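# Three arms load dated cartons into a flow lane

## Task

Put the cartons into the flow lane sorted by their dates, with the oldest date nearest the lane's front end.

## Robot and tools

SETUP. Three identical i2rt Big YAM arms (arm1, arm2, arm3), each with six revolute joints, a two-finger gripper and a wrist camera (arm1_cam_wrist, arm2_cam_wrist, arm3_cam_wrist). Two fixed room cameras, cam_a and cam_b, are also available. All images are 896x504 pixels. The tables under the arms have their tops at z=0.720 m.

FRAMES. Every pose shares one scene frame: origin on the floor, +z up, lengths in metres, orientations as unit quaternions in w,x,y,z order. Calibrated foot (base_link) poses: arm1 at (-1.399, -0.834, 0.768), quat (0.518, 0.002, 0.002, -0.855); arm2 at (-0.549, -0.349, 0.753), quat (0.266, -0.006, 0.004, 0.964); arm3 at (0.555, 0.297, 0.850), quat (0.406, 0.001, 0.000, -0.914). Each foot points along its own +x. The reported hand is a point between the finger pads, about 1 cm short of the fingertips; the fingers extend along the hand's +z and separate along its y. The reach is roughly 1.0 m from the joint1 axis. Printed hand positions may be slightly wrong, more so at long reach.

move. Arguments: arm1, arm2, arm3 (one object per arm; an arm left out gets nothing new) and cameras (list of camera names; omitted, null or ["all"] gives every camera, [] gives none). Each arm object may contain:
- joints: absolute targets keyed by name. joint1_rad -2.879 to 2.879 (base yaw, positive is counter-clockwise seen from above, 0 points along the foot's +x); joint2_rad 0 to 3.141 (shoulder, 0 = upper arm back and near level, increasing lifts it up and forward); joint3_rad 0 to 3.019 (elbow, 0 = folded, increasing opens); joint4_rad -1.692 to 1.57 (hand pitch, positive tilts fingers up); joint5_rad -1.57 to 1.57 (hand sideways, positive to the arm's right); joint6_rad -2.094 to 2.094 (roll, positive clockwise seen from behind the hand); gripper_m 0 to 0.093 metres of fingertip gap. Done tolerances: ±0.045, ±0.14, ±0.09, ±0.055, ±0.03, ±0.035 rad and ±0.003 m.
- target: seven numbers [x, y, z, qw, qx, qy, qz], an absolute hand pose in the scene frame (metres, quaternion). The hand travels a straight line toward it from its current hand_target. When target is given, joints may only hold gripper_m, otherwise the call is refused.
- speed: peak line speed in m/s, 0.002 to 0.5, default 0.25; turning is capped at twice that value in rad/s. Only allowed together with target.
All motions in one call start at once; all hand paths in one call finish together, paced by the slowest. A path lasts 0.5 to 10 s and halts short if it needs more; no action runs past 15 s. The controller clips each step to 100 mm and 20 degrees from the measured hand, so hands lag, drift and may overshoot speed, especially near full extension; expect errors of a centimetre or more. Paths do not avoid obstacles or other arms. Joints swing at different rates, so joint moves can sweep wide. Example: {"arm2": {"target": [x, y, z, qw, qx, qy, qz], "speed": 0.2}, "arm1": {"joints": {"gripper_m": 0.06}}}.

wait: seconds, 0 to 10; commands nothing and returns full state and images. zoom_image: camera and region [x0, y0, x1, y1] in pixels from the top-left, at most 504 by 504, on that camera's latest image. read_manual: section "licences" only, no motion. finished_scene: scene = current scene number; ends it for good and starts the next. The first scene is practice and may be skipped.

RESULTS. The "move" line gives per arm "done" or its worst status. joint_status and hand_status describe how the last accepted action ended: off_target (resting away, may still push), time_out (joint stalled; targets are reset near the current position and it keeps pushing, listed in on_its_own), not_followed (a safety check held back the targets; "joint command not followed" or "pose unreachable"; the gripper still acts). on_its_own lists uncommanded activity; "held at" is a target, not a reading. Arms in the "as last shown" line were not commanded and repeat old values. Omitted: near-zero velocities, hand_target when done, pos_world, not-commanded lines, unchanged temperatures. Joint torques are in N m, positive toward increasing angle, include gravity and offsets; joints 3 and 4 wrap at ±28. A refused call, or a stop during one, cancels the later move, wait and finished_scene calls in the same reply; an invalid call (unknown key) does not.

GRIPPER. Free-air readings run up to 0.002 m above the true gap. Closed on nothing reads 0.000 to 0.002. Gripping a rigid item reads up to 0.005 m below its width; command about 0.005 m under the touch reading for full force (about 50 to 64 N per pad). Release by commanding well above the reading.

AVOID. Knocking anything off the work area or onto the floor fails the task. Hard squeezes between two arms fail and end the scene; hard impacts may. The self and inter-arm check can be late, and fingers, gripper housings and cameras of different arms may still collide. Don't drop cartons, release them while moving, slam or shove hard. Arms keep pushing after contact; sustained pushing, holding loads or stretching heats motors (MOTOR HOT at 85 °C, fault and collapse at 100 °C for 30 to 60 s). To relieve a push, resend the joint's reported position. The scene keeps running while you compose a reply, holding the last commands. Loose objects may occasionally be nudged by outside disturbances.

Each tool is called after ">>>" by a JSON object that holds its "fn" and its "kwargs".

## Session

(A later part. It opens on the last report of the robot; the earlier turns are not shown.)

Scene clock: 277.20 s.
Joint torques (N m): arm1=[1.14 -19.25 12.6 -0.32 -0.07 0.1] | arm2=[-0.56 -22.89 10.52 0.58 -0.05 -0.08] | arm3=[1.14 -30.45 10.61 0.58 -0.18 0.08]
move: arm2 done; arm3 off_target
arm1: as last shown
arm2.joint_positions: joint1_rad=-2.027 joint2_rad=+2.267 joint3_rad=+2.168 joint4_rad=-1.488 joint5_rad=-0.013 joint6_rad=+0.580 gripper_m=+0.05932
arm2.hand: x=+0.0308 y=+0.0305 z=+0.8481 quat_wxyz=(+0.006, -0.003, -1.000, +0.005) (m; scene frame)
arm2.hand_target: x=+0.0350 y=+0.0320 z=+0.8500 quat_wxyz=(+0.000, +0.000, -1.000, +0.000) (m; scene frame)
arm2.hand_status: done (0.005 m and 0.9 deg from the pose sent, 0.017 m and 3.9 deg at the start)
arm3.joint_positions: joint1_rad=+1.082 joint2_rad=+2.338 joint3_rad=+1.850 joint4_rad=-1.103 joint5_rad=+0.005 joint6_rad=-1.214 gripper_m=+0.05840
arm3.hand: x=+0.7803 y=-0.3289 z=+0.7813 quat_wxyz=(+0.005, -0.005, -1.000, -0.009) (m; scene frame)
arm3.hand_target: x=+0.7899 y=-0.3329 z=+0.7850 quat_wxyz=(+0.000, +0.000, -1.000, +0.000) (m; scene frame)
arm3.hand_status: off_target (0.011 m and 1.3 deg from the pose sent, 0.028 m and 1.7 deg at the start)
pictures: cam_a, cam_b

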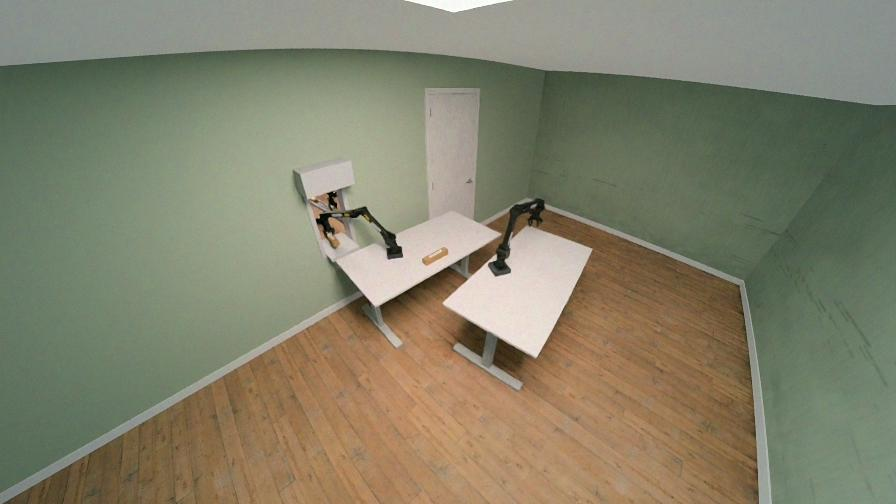

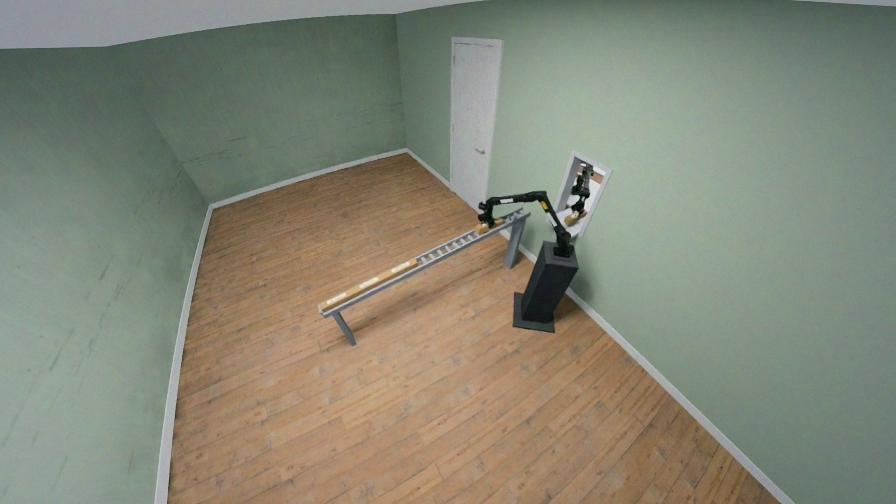

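>>> {"fn": "move", "kwargs": {"arm2": {"target":[0.035,0.032,0.838,0,0,1,0],"speed":0.08}, "arm3": {"target":[0.79,-0.333,0.768,-0.05,0,0.9987,0],"speed":0.08}, "cameras": ["cam_b"]}}

>>> {"fn": "zoom_image", "kwargs": {"camera": "cam_b", "region": [460, 190, 540, 250]}}

>>> {"fn": "move", "kwargs": {"arm2": {"joints":{"gripper_m":0.09}}, "arm3": {"target":[0.79,-0.333,0.75,-0.05,0,0.9987,0],"speed":0.06}, "cameras": ["cam_b"]}}

>>> {"fn": "zoom_image", "kwargs": {"camera": "cam_b", "region": [460, 190, 540, 250]}}

Scene clock: 282.63 s.
move: arm2 done; arm3 off_target
arm2.hand_status: done (0.005 m and 0.3 deg from the pose sent, 0.011 m and 0.9 deg at the start)
arm3.hand_status: off_target (0.013 m and 0.7 deg from the pose sent, 0.017 m and 5.3 deg at the start)
pictures: cam_b

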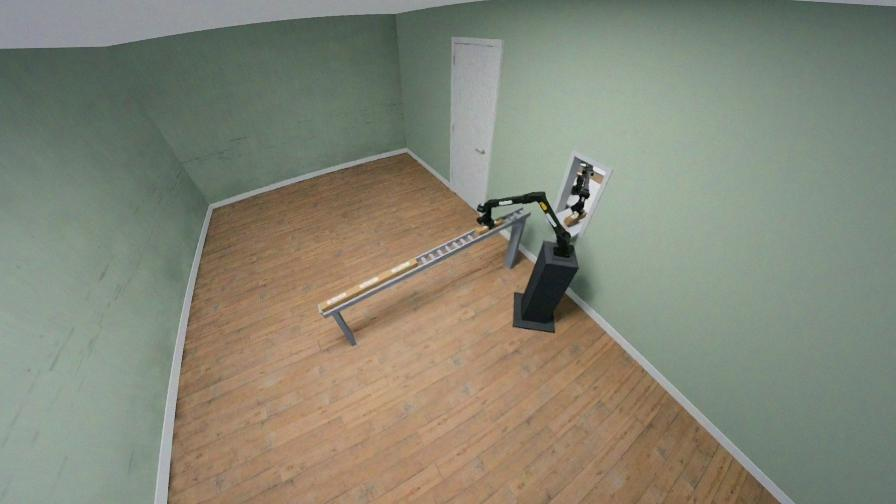

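Scaled by 6.300 from the camera's 896x504 image, which has a finer 1280x720 frame.

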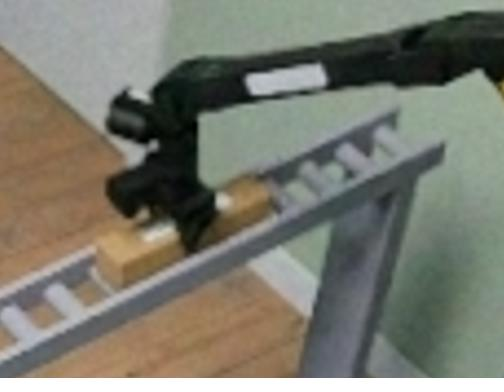

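Scene clock: 283.60 s.
Joint torques (N m): arm1=[1.2 -19.31 12.6 -0.32 -0.07 0.1] | arm2=[-0.5 -22.71 9.59 0.65 -0.05 -0.08] | arm3=[1.2 -26.7 12.81 0.58 -0.26 0.18]
move: arm2 done; arm3 off_target
arm1.joint_positions: joint1_rad=+0.495 joint2_rad=+1.801 joint3_rad=+1.727 joint4_rad=-1.544 joint5_rad=+0.004 joint6_rad=-1.119 gripper_m=+0.08996
arm1.hand: x=-1.3930 y=-1.3788 z=+0.9746 quat_wxyz=(+0.007, -0.217, -0.976, -0.025) (m; scene frame)
arm2.joint_positions: joint1_rad=-2.027 joint2_rad=+2.268 joint3_rad=+2.160 joint4_rad=-1.460 joint5_rad=-0.013 joint6_rad=+0.580 gripper_m=+0.08995
arm2.joint_status: all done
arm2.hand: x=+0.0345 y=+0.0328 z=+0.8440 quat_wxyz=(-0.002, -0.003, -1.000, +0.000) (m; scene frame)
arm3.joint_positions: joint1_rad=+1.108 joint2_rad=+2.367 joint3_rad=+1.855 joint4_rad=-1.102 joint5_rad=+0.103 joint6_rad=-1.198 gripper_m=+0.05840
arm3.hand: x=+0.7793 y=-0.3258 z=+0.7653 quat_wxyz=(+0.055, +0.001, -0.999, -0.002) (m; scene frame)
arm3.hand_target: x=+0.7897 y=-0.3322 z=+0.7504 quat_wxyz=(+0.050, +0.000, -0.999, +0.000) (m; scene frame)
arm3.hand_status: off_target (0.020 m and 0.6 deg from the pose sent, 0.023 m and 0.7 deg at the start)
pictures: cam_b

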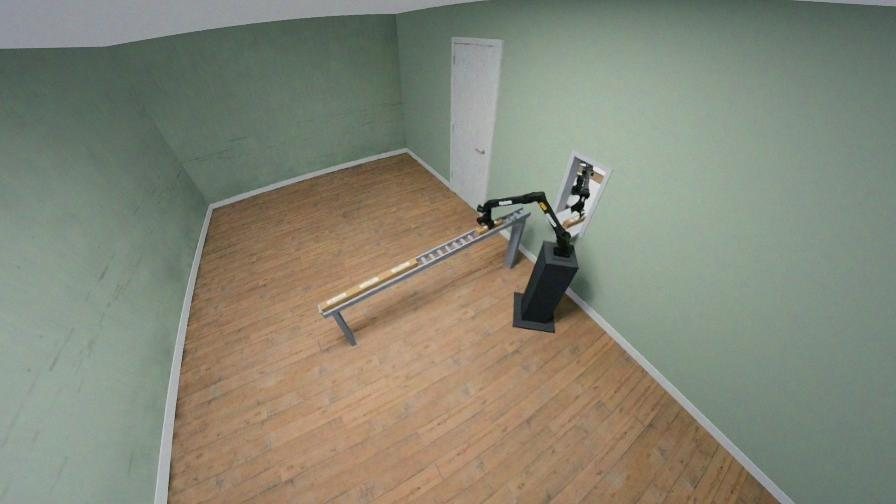

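Scaled by 6.300 from the camera's 896x504 image, which has a finer 1280x720 frame.

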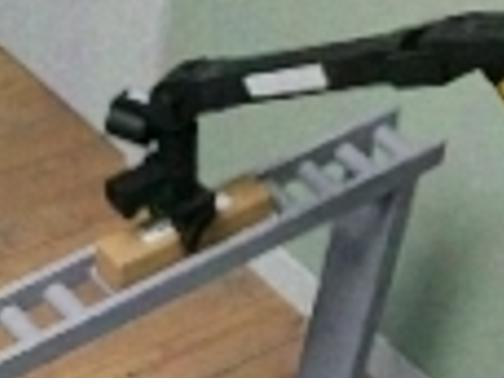

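>>> {"fn": "move", "kwargs": {"arm3": {"joints":{"gripper_m":0.07}}, "arm2": {"target":[-0.0,0.01,0.98,0,0,1,0]}, "cameras": ["arm3_cam_wrist"]}}

>>> {"fn": "move", "kwargs": {"arm3": {"target":[0.77,-0.323,0.93,0,0,1,0],"speed":0.2}, "cameras": ["cam_b"]}}

>>> {"fn": "zoom_image", "kwargs": {"camera": "cam_b", "region": [310, 180, 550, 320]}}

Scene clock: 288.53 s.
move: arm2 off_target; arm3 done
arm2.hand_status: off_target (0.014 m and 0.9 deg from the pose sent, 0.142 m and 0.4 deg at the start; a joint's target at an end of its range on 20 of 40 steps)
arm3.joint_status: all done
pictures: arm3_cam_wrist
camera_calibration:
arm3_cam_wrist: T_world_to_cam=[[-0.0161142, -0.999822, -0.00980119, -0.303696], [-0.736004, 0.00522605, 0.676957, 0.0615762], [-0.676785, 0.0181223, -0.735957, 1.21776], [0, 0, 0, 1]]

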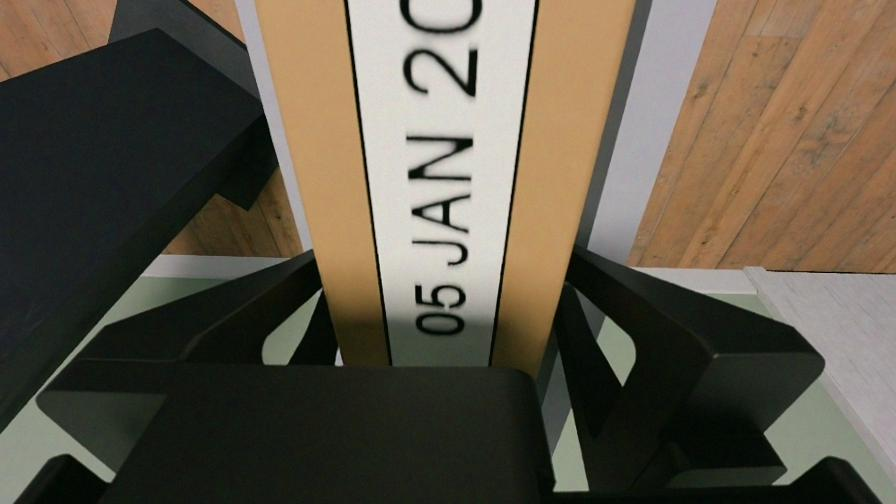

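Scene clock: 290.20 s.
Joint torques (N m): arm1=[1.2 -19.31 12.59 -0.32 -0.07 0.1] | arm2=[-0.67 -19.49 13.94 -0.12 -0.04 -0.1] | arm3=[-0.44 -28.69 14.12 -0.06 -0.14 -0.04]
move: arm3 off_target
arm1.joint_positions: joint1_rad=+0.495 joint2_rad=+1.801 joint3_rad=+1.727 joint4_rad=-1.544 joint5_rad=+0.004 joint6_rad=-1.119 gripper_m=+0.08996
arm1.hand: x=-1.3930 y=-1.3788 z=+0.9746 quat_wxyz=(+0.007, -0.217, -0.976, -0.025) (m; scene frame)
arm2.joint_positions: joint1_rad=-2.027 joint2_rad=+2.093 joint3_rad=+2.192 joint4_rad=-1.687 joint5_rad=-0.013 joint6_rad=+0.580 gripper_m=+0.08995
arm2.hand: x=-0.0101 y=+0.0061 z=+0.9710 quat_wxyz=(+0.006, -0.003, -1.000, +0.005) (m; scene frame)
arm3.joint_positions: joint1_rad=+1.077 joint2_rad=+2.139 joint3_rad=+1.876 joint4_rad=-1.333 joint5_rad=+0.005 joint6_rad=-1.226 gripper_m=+0.06994
arm3.hand: x=+0.7700 y=-0.3108 z=+0.9186 quat_wxyz=(+0.006, -0.001, -1.000, -0.011) (m; scene frame)
arm3.hand_target: x=+0.7698 y=-0.3226 z=+0.9302 quat_wxyz=(+0.000, +0.000, -1.000, +0.001) (m; scene frame)
arm3.hand_status: off_target (0.017 m and 1.4 deg from the pose sent, 0.168 m and 6.1 deg at the start)
pictures: cam_b

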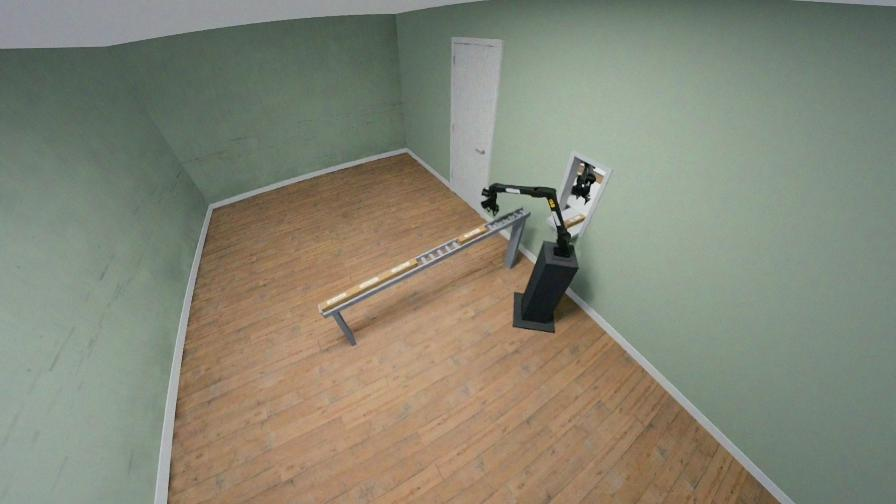

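Scaled by 2.100 from the camera's 896x504 image, which has a finer 1280x720 frame.

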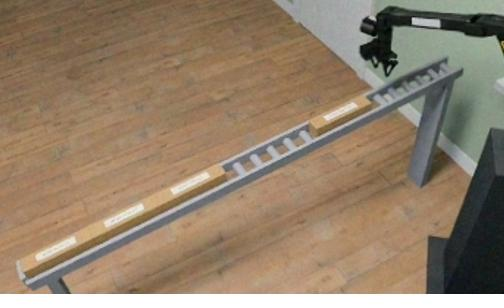

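>>> {"fn": "move", "kwargs": {"arm2": {"target":[-0.24,-0.05,1.05,0,0,1,0]}, "arm3": {"joints":{"joint1_rad":0.0,"joint2_rad":1.46,"joint3_rad":1.25,"joint4_rad":-1.36,"joint6_rad":0.8,"gripper_m":0.09}}, "cameras": []}}

>>> {"fn": "move", "kwargs": {"arm2": {"joints":{"joint1_rad":1.135,"joint2_rad":1.45,"joint3_rad":1.3,"joint4_rad":-1.42,"joint6_rad":-0.98}}, "arm3": {"target":[0.05,0.045,0.95,0,1,0,0],"speed":0.3}, "cameras": ["arm2_cam_wrist","arm3_cam_wrist"]}}

>>> {"fn": "move", "kwargs": {"arm2": {"target":[-0.885,-0.583,0.88,0,0.707,0.707,0]}, "arm3": {"target":[-0.015,0.037,0.85,0,1,0,0],"speed":0.15}, "cameras": ["arm2_cam_wrist","arm3_cam_wrist","cam_b"]}}

Scene clock: 300.43 s.
move: arm2 off_target; arm3 done
arm2.hand_status: off_target (0.012 m and 2.0 deg from the pose sent, 0.249 m and 0.9 deg at the start)
arm3.joint_status: all done
pictures: none

Scene clock: 303.53 s.
move: arm2 done; arm3 off_target
arm2.joint_status: all done
arm3.hand_status: off_target (0.014 m and 0.7 deg from the pose sent, 0.249 m and 3.1 deg at the start)
pictures: arm2_cam_wrist, arm3_cam_wrist
camera_calibration:
arm2_cam_wrist: T_world_to_cam=[[-0.999946, -0.00531385, 0.00891534, -0.914531], [0.000303147, 0.843672, 0.536858, -0.0163397], [-0.0103744, 0.536832, -0.843625, 1.25039], [0, 0, 0, 1]]
arm3_cam_wrist: T_world_to_cam=[[0.0244815, 0.999691, 0.00419084, -0.0562453], [0.798751, -0.0220812, 0.601257, -0.617043], [0.601164, -0.0113723, -0.799045, 0.844427], [0, 0, 0, 1]]

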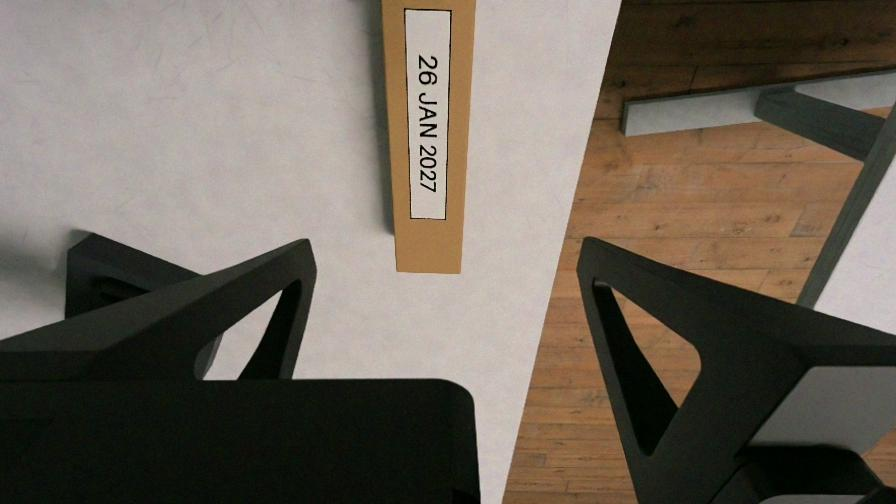

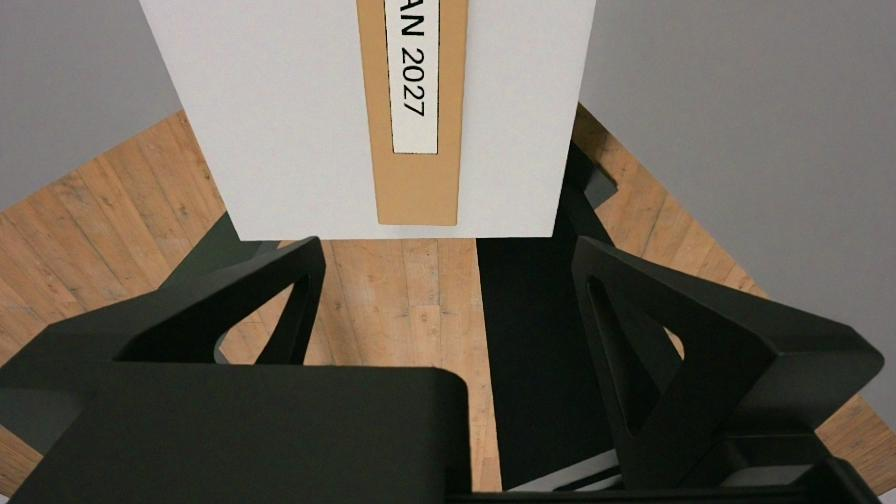

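Scene clock: 305.23 s.
Joint torques (N m): arm1=[1.14 -19.31 12.59 -0.34 -0.07 0.1] | arm2=[0.85 -9.35 8.05 0.75 -0.04 0.09] | arm3=[-0.38 -24.88 13.33 0.59 -0.03 -0.02]
move: arm2 off_target; arm3 off_target
arm1.joint_positions: joint1_rad=+0.495 joint2_rad=+1.801 joint3_rad=+1.727 joint4_rad=-1.544 joint5_rad=+0.004 joint6_rad=-1.119 gripper_m=+0.08996
arm1.hand: x=-1.3930 y=-1.3788 z=+0.9746 quat_wxyz=(+0.007, -0.217, -0.976, -0.025) (m; scene frame)
arm2.joint_positions: joint1_rad=+1.149 joint2_rad=+1.462 joint3_rad=+1.117 joint4_rad=-1.203 joint5_rad=+0.013 joint6_rad=-0.963 gripper_m=+0.09003
arm2.hand: x=-0.8905 y=-0.5817 z=+0.8919 quat_wxyz=(-0.001, +0.707, +0.707, -0.011) (m; scene frame)
arm2.hand_target: x=-0.8849 y=-0.5828 z=+0.8803 quat_wxyz=(+0.000, +0.707, +0.707, +0.000) (m; scene frame)
arm2.hand_status: off_target (0.013 m and 1.2 deg from the pose sent, 0.094 m and 2.0 deg at the start)
arm3.joint_positions: joint1_rad=-0.398 joint2_rad=+2.106 joint3_rad=+1.642 joint4_rad=-1.123 joint5_rad=+0.003 joint6_rad=+0.439 gripper_m=+0.08994
arm3.hand: x=+0.0007 y=+0.0391 z=+0.8539 quat_wxyz=(+0.005, -1.000, +0.000, -0.007) (m; scene frame)
arm3.hand_target: x=-0.0145 y=+0.0372 z=+0.8502 quat_wxyz=(+0.000, -1.000, +0.000, +0.000) (m; scene frame)
arm3.hand_status: off_target (0.016 m and 1.0 deg from the pose sent, 0.126 m and 0.7 deg at the start)
pictures: arm2_cam_wrist, arm3_cam_wrist, cam_b
camera_calibration:
arm2_cam_wrist: T_world_to_cam=[[-0.999547, -0.00547594, 0.0295942, -0.921594], [0.0118445, 0.832386, 0.554069, 0.00856533], [-0.0276679, 0.554169, -0.831944, 1.16265], [0, 0, 0, 1]]
arm3_cam_wrist: T_world_to_cam=[[0.0160443, 0.999843, 0.00751263, -0.0445751], [0.79439, -0.0173095, 0.607161, -0.516463], [0.607196, -0.00377353, -0.794543, 0.801205], [0, 0, 0, 1]]

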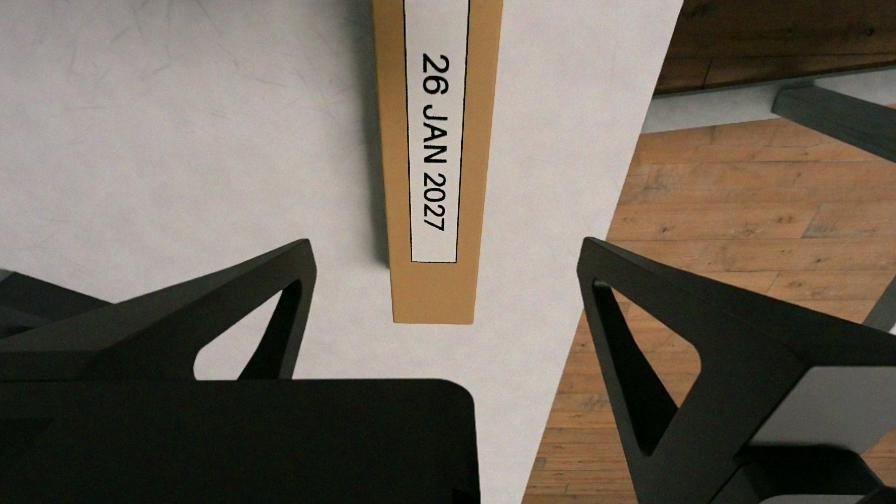

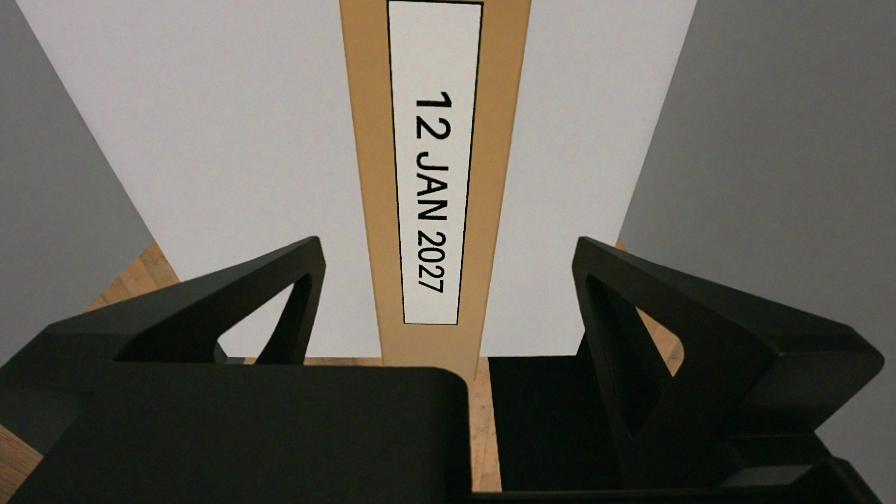

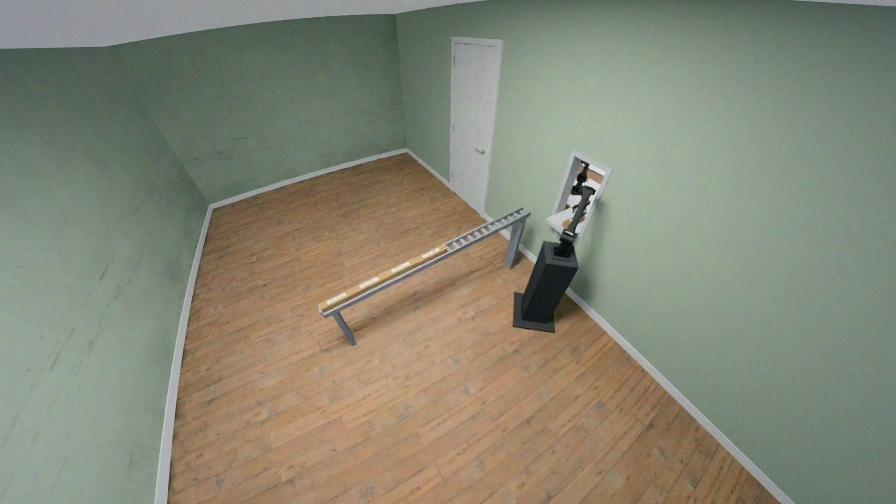

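>>> {"fn": "move", "kwargs": {"arm2": {"target":[-0.88,-0.585,0.764,0,0.707,0.707,0],"speed":0.15}, "arm3": {"target":[-0.017,0.033,0.782,0,1,0,0],"speed":0.12}, "cameras": ["arm3_cam_wrist","arm2_cam_wrist"]}}

>>> {"fn": "move", "kwargs": {"arm2": {"joints":{"gripper_m":0.047}}, "arm3": {"joints":{"gripper_m":0.047}}, "cameras": ["arm3_cam_wrist","arm2_cam_wrist"]}}

>>> {"fn": "move", "kwargs": {"arm2": {"target":[-0.86,-0.565,1.12,0,0.707,0.707,0]}, "arm3": {"target":[0.01,0.035,0.93,0,1,0,0],"speed":0.15}, "cameras": ["arm3_cam_wrist"]}}

>>> {"fn": "move", "kwargs": {"arm2": {"joints":{"joint1_rad":-1.8,"joint6_rad":0.5}}, "arm3": {"target":[0.27,0.0,1.05,0,1,0,0]}, "cameras": ["arm3_cam_wrist","arm2_cam_wrist"]}}

Scene clock: 311.30 s.
move: arm2 off_target; arm3 off_target
arm2.hand_status: off_target (0.012 m and 1.0 deg from the pose sent, 0.128 m and 1.2 deg at the start)
arm3.hand_status: off_target (0.015 m and 0.3 deg from the pose sent, 0.074 m and 1.0 deg at the start)
pictures: arm2_cam_wrist, arm3_cam_wrist
camera_calibration:
arm2_cam_wrist: T_world_to_cam=[[-0.999655, -0.0048504, 0.0258233, -0.911301], [0.0103349, 0.831006, 0.556167, 0.0725955], [-0.024157, 0.556242, -0.830669, 1.06907], [0, 0, 0, 1]]
arm3_cam_wrist: T_world_to_cam=[[0.0157319, 0.999874, -0.0020283, -0.0303233], [0.806195, -0.0114846, 0.591538, -0.458686], [0.59144, -0.0109412, -0.806274, 0.772033], [0, 0, 0, 1]]

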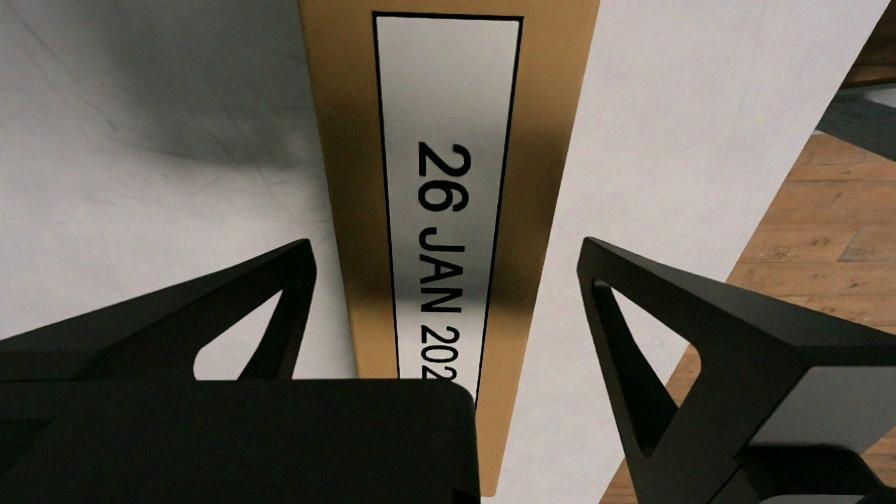

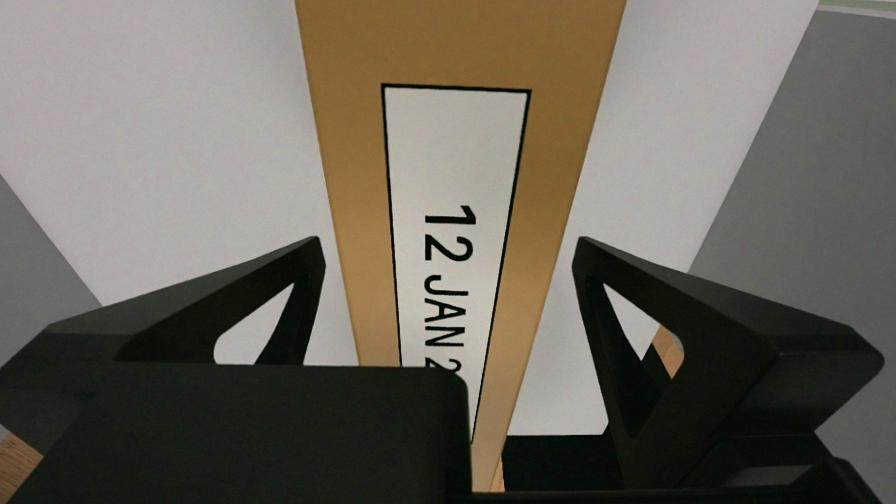

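Scene clock: 311.90 s.
move: arm2 off_target; arm3 off_target
arm2.joint_status: gripper_m off_target (ended at +0.05952, target +0.04700)
arm3.joint_status: gripper_m off_target (ended at +0.05822, target +0.04700)
pictures: arm2_cam_wrist, arm3_cam_wrist
camera_calibration:
arm2_cam_wrist: T_world_to_cam=[[-0.999675, -0.00333402, 0.0252758, -0.909559], [0.011288, 0.83106, 0.556068, 0.0737976], [-0.0228597, 0.556172, -0.830753, 1.07016], [0, 0, 0, 1]]
arm3_cam_wrist: T_world_to_cam=[[0.0161038, 0.999861, -0.0044217, -0.0279782], [0.806025, -0.0103648, 0.591791, -0.458928], [0.591662, -0.0130941, -0.80608, 0.771948], [0, 0, 0, 1]]

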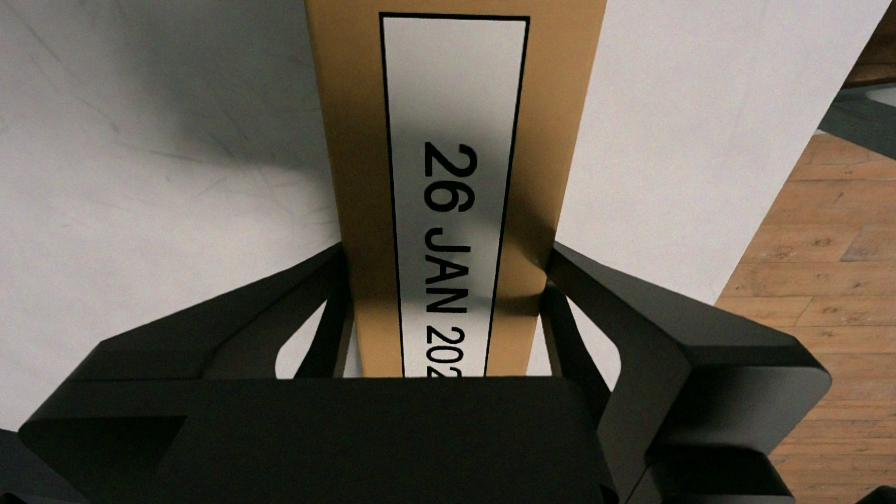

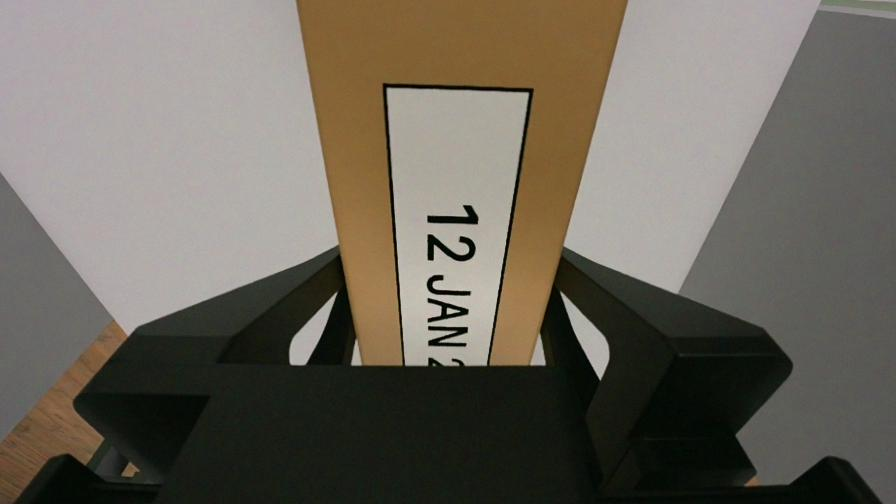

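Scene clock: 314.23 s.
move: arm2 off_target; arm3 off_target
arm2.hand_status: off_target (0.036 m and 3.4 deg from the pose sent, 0.348 m and 1.0 deg at the start; a joint's target at an end of its range on 31 of 70 steps)
arm3.hand_status: off_target (0.034 m and 3.2 deg from the pose sent, 0.136 m and 0.3 deg at the start)
pictures: arm3_cam_wrist
camera_calibration:
arm3_cam_wrist: T_world_to_cam=[[0.0178497, 0.999588, 0.0224944, -0.0675307], [0.772636, -0.0280695, 0.634228, -0.583689], [0.634598, 0.00605922, -0.772819, 0.805332], [0, 0, 0, 1]]

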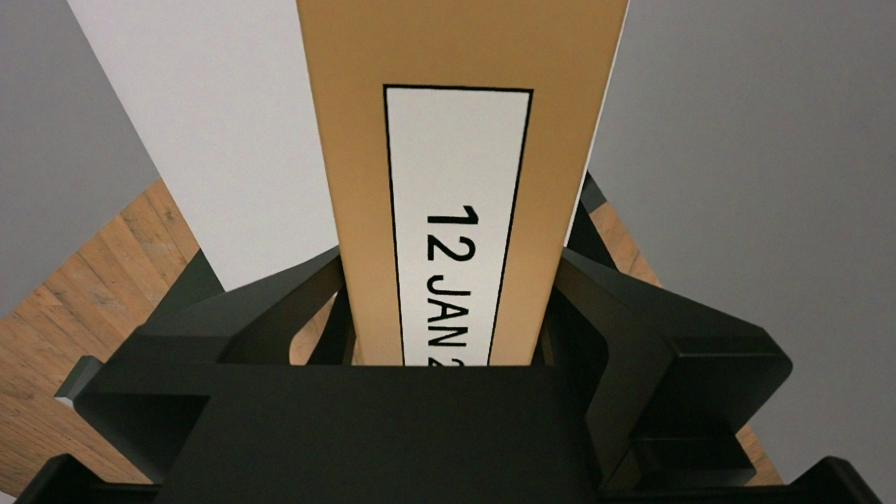

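Scene clock: 317.30 s.
Joint torques (N m): arm1=[1.2 -19.31 12.6 -0.34 -0.07 0.1] | arm2=[0.38 -8.82 16.16 0.08 0.02 0.07] | arm3=[0.79 -16.91 11.74 -0.08 0.13 0.16]
move: arm2 done; arm3 done
arm1.joint_positions: joint1_rad=+0.495 joint2_rad=+1.801 joint3_rad=+1.727 joint4_rad=-1.544 joint5_rad=+0.004 joint6_rad=-1.119 gripper_m=+0.08996
arm1.hand: x=-1.3930 y=-1.3788 z=+0.9746 quat_wxyz=(+0.007, -0.217, -0.976, -0.025) (m; scene frame)
arm2.joint_positions: joint1_rad=-1.807 joint2_rad=+1.279 joint3_rad=+1.448 joint4_rad=-1.688 joint5_rad=+0.016 joint6_rad=+0.492 gripper_m=+0.05947
arm2.joint_status: all done
arm2.hand: x=-0.2924 y=-0.0853 z=+1.0840 quat_wxyz=(-0.029, +0.151, -0.988, -0.003) (m; scene frame)
arm3.joint_positions: joint1_rad=-0.032 joint2_rad=+1.440 joint3_rad=+1.236 joint4_rad=-1.377 joint5_rad=+0.000 joint6_rad=+0.801 gripper_m=+0.05820
arm3.hand: x=+0.2686 y=+0.0014 z=+1.0412 quat_wxyz=(+0.004, -1.000, -0.002, -0.005) (m; scene frame)
arm3.hand_target: x=+0.2700 y=+0.0001 z=+1.0499 quat_wxyz=(+0.000, -1.000, +0.000, +0.000) (m; scene frame)
arm3.hand_status: done (0.009 m and 0.7 deg from the pose sent, 0.295 m and 3.2 deg at the start)
pictures: arm2_cam_wrist, arm3_cam_wrist
camera_calibration:
arm2_cam_wrist: T_world_to_cam=[[0.302503, -0.953008, 0.0163233, -0.0124754], [-0.818821, -0.251068, 0.516234, -0.812416], [-0.487877, -0.169528, -0.856292, 0.894032], [0, 0, 0, 1]]
arm3_cam_wrist: T_world_to_cam=[[0.0122833, 0.999912, 0.00499922, -0.00904368], [0.797758, -0.0128139, 0.602842, -0.84008], [0.602853, -0.00341671, -0.797845, 0.791765], [0, 0, 0, 1]]

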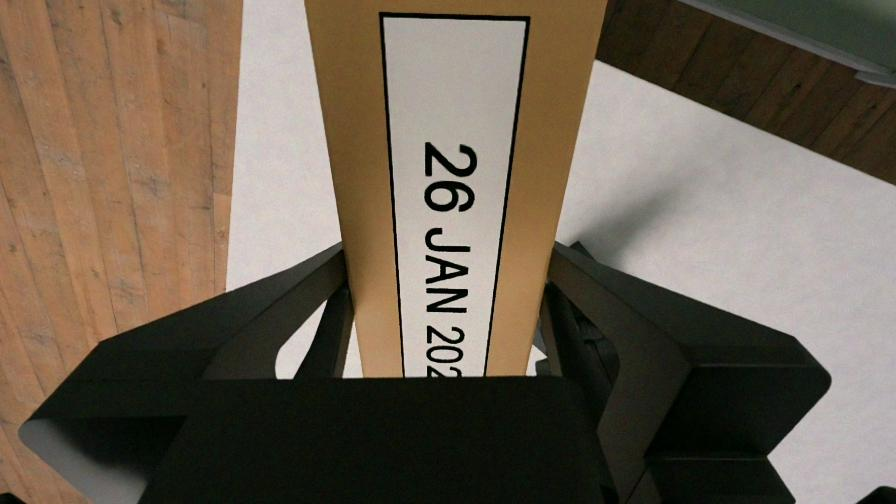

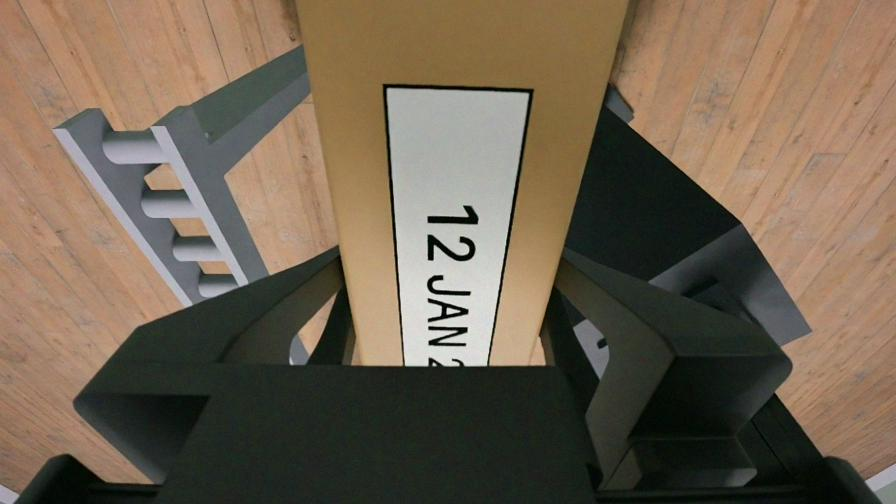

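>>> {"fn": "move", "kwargs": {"arm3": {"joints":{"joint1_rad":1.0,"joint6_rad":-1.1}}, "arm2": {"target":[-0.22,0.0,1.0,0,0,1,0]}, "cameras": []}}

>>> {"fn": "move", "kwargs": {"arm3": {"target":[0.78,-0.335,0.9,0,0,1,0]}, "arm2": {"target":[0.01,0.03,0.95,0,0,1,0]}, "cameras": []}}

>>> {"fn": "move", "kwargs": {"arm3": {"target":[0.79,-0.335,0.81,-0.05,0,0.9987,0],"speed":0.12}, "arm2": {"target":[0.04,0.032,0.878,0,0,1,0],"speed":0.12}, "cameras": ["cam_b"]}}

>>> {"fn": "zoom_image", "kwargs": {"camera": "cam_b", "region": [460, 190, 540, 250]}}

>>> {"fn": "move", "kwargs": {"arm3": {"target":[0.79,-0.333,0.775,-0.05,0,0.9987,0],"speed":0.08}, "arm2": {"target":[0.035,0.032,0.848,0,0,1,0],"speed":0.08}, "cameras": ["cam_b","cam_a"]}}

>>> {"fn": "zoom_image", "kwargs": {"camera": "cam_b", "region": [460, 190, 540, 250]}}

>>> {"fn": "zoom_image", "kwargs": {"camera": "cam_a", "region": [290, 180, 380, 280]}}

Scene clock: 326.90 s.
move: arm2 off_target; arm3 done
arm2.hand_status: off_target (0.045 m and 5.7 deg from the pose sent, 0.140 m and 17.7 deg at the start)
arm3.joint_status: all done
pictures: none

Scene clock: 329.33 s.
move: arm2 off_target; arm3 off_target
arm2.hand_status: off_target (0.036 m and 4.1 deg from the pose sent, 0.250 m and 5.7 deg at the start)
arm3.hand_status: off_target (0.028 m and 2.8 deg from the pose sent, 0.300 m and 12.5 deg at the start)
pictures: none

Scene clock: 330.73 s.
move: arm2 off_target; arm3 off_target
arm2.hand_status: off_target (0.036 m and 4.5 deg from the pose sent, 0.063 m and 4.0 deg at the start)
arm3.hand_status: off_target (0.024 m and 2.8 deg from the pose sent, 0.075 m and 5.7 deg at the start)
pictures: cam_b

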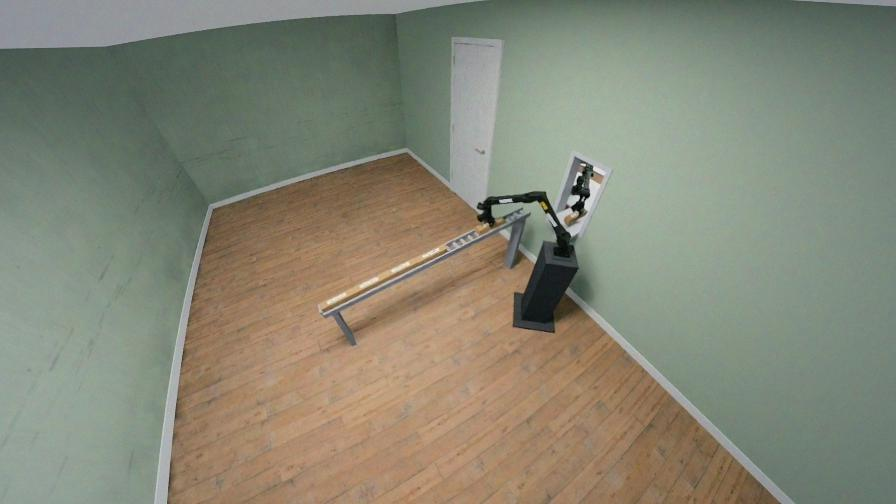

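Scaled by 6.300 from the camera's 896x504 image, which has a finer 1280x720 frame.

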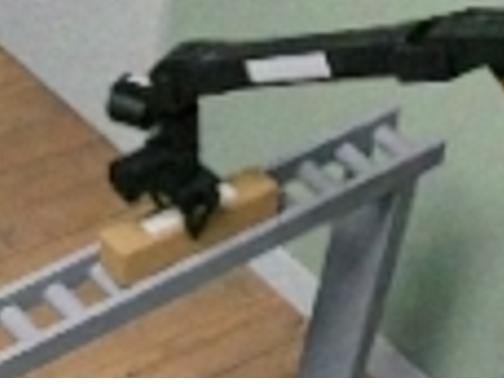

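Scene clock: 332.20 s.
Joint torques (N m): arm1=[1.2 -19.25 12.57 -0.32 -0.07 0.1] | arm2=[-0.67 -23.82 9.48 0.61 -0.03 -0.08] | arm3=[1.2 -29.74 11.08 0.5 -0.11 0.13]
move: arm2 done; arm3 done
arm1.joint_positions: joint1_rad=+0.495 joint2_rad=+1.801 joint3_rad=+1.727 joint4_rad=-1.544 joint5_rad=+0.004 joint6_rad=-1.119 gripper_m=+0.08996
arm1.hand: x=-1.3930 y=-1.3788 z=+0.9746 quat_wxyz=(+0.007, -0.217, -0.976, -0.025) (m; scene frame)
arm2.joint_positions: joint1_rad=-2.025 joint2_rad=+2.278 joint3_rad=+2.178 joint4_rad=-1.484 joint5_rad=-0.013 joint6_rad=+0.580 gripper_m=+0.05948
arm2.hand: x=+0.0330 y=+0.0334 z=+0.8441 quat_wxyz=(+0.005, -0.002, -1.000, +0.004) (m; scene frame)
arm2.hand_target: x=+0.0351 y=+0.0320 z=+0.8481 quat_wxyz=(+0.000, +0.000, -1.000, +0.000) (m; scene frame)
arm2.hand_status: done (0.005 m and 0.7 deg from the pose sent, 0.017 m and 4.5 deg at the start)
arm3.joint_positions: joint1_rad=+1.108 joint2_rad=+2.365 joint3_rad=+1.885 joint4_rad=-1.142 joint5_rad=+0.098 joint6_rad=-1.194 gripper_m=+0.05836
arm3.hand: x=+0.7813 y=-0.3286 z=+0.7766 quat_wxyz=(+0.054, +0.000, -0.999, -0.006) (m; scene frame)
arm3.hand_target: x=+0.7900 y=-0.3328 z=+0.7750 quat_wxyz=(+0.050, +0.000, -0.999, +0.000) (m; scene frame)
arm3.hand_status: done (0.010 m and 0.9 deg from the pose sent, 0.027 m and 2.8 deg at the start)
pictures: cam_a, cam_b

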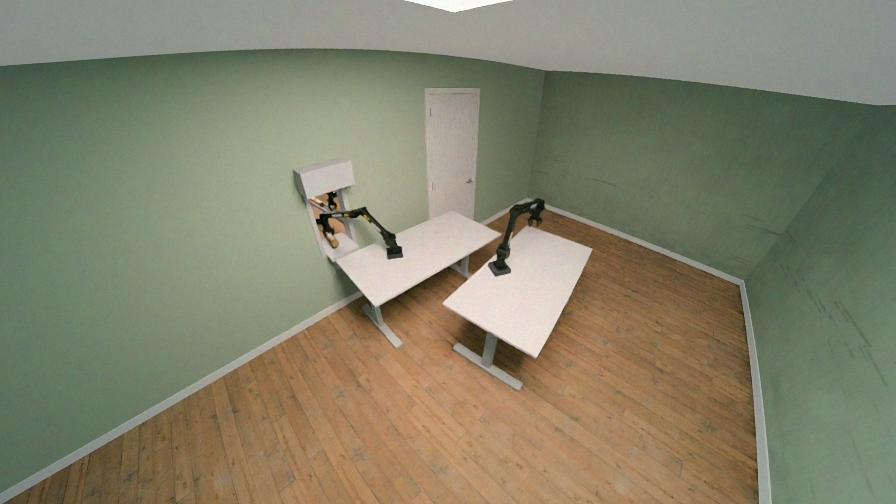

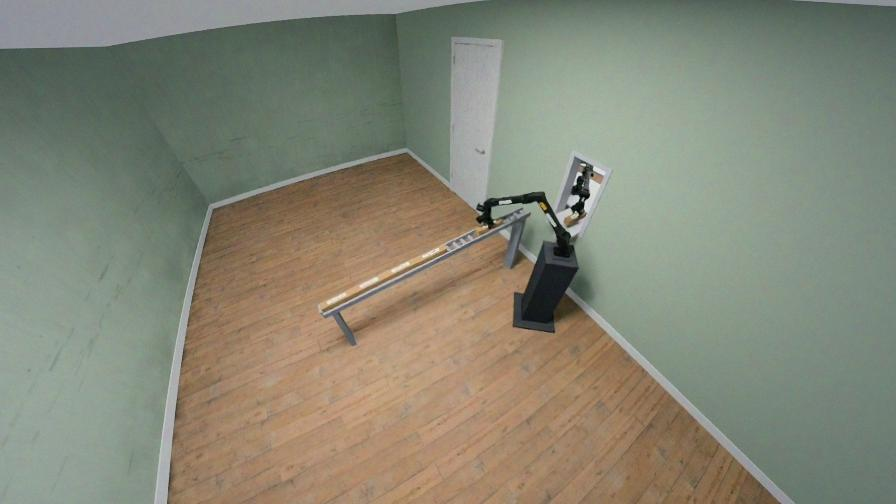

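Scaled by 6.300 from the camera's 896x504 image, which has a finer 1280x720 frame.

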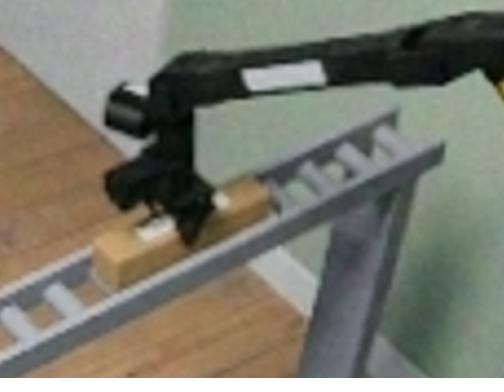

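Scaled by 5.040 from the camera's 896x504 image, which has a finer 1280x720 frame.

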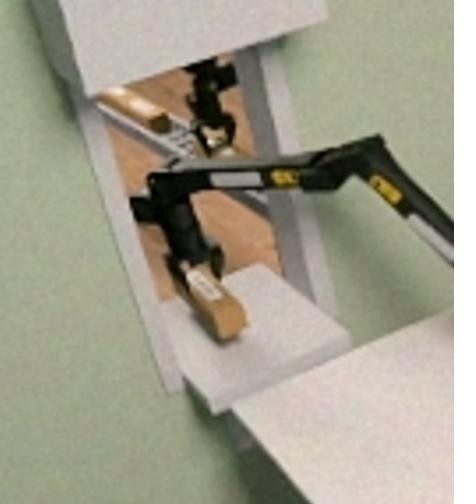

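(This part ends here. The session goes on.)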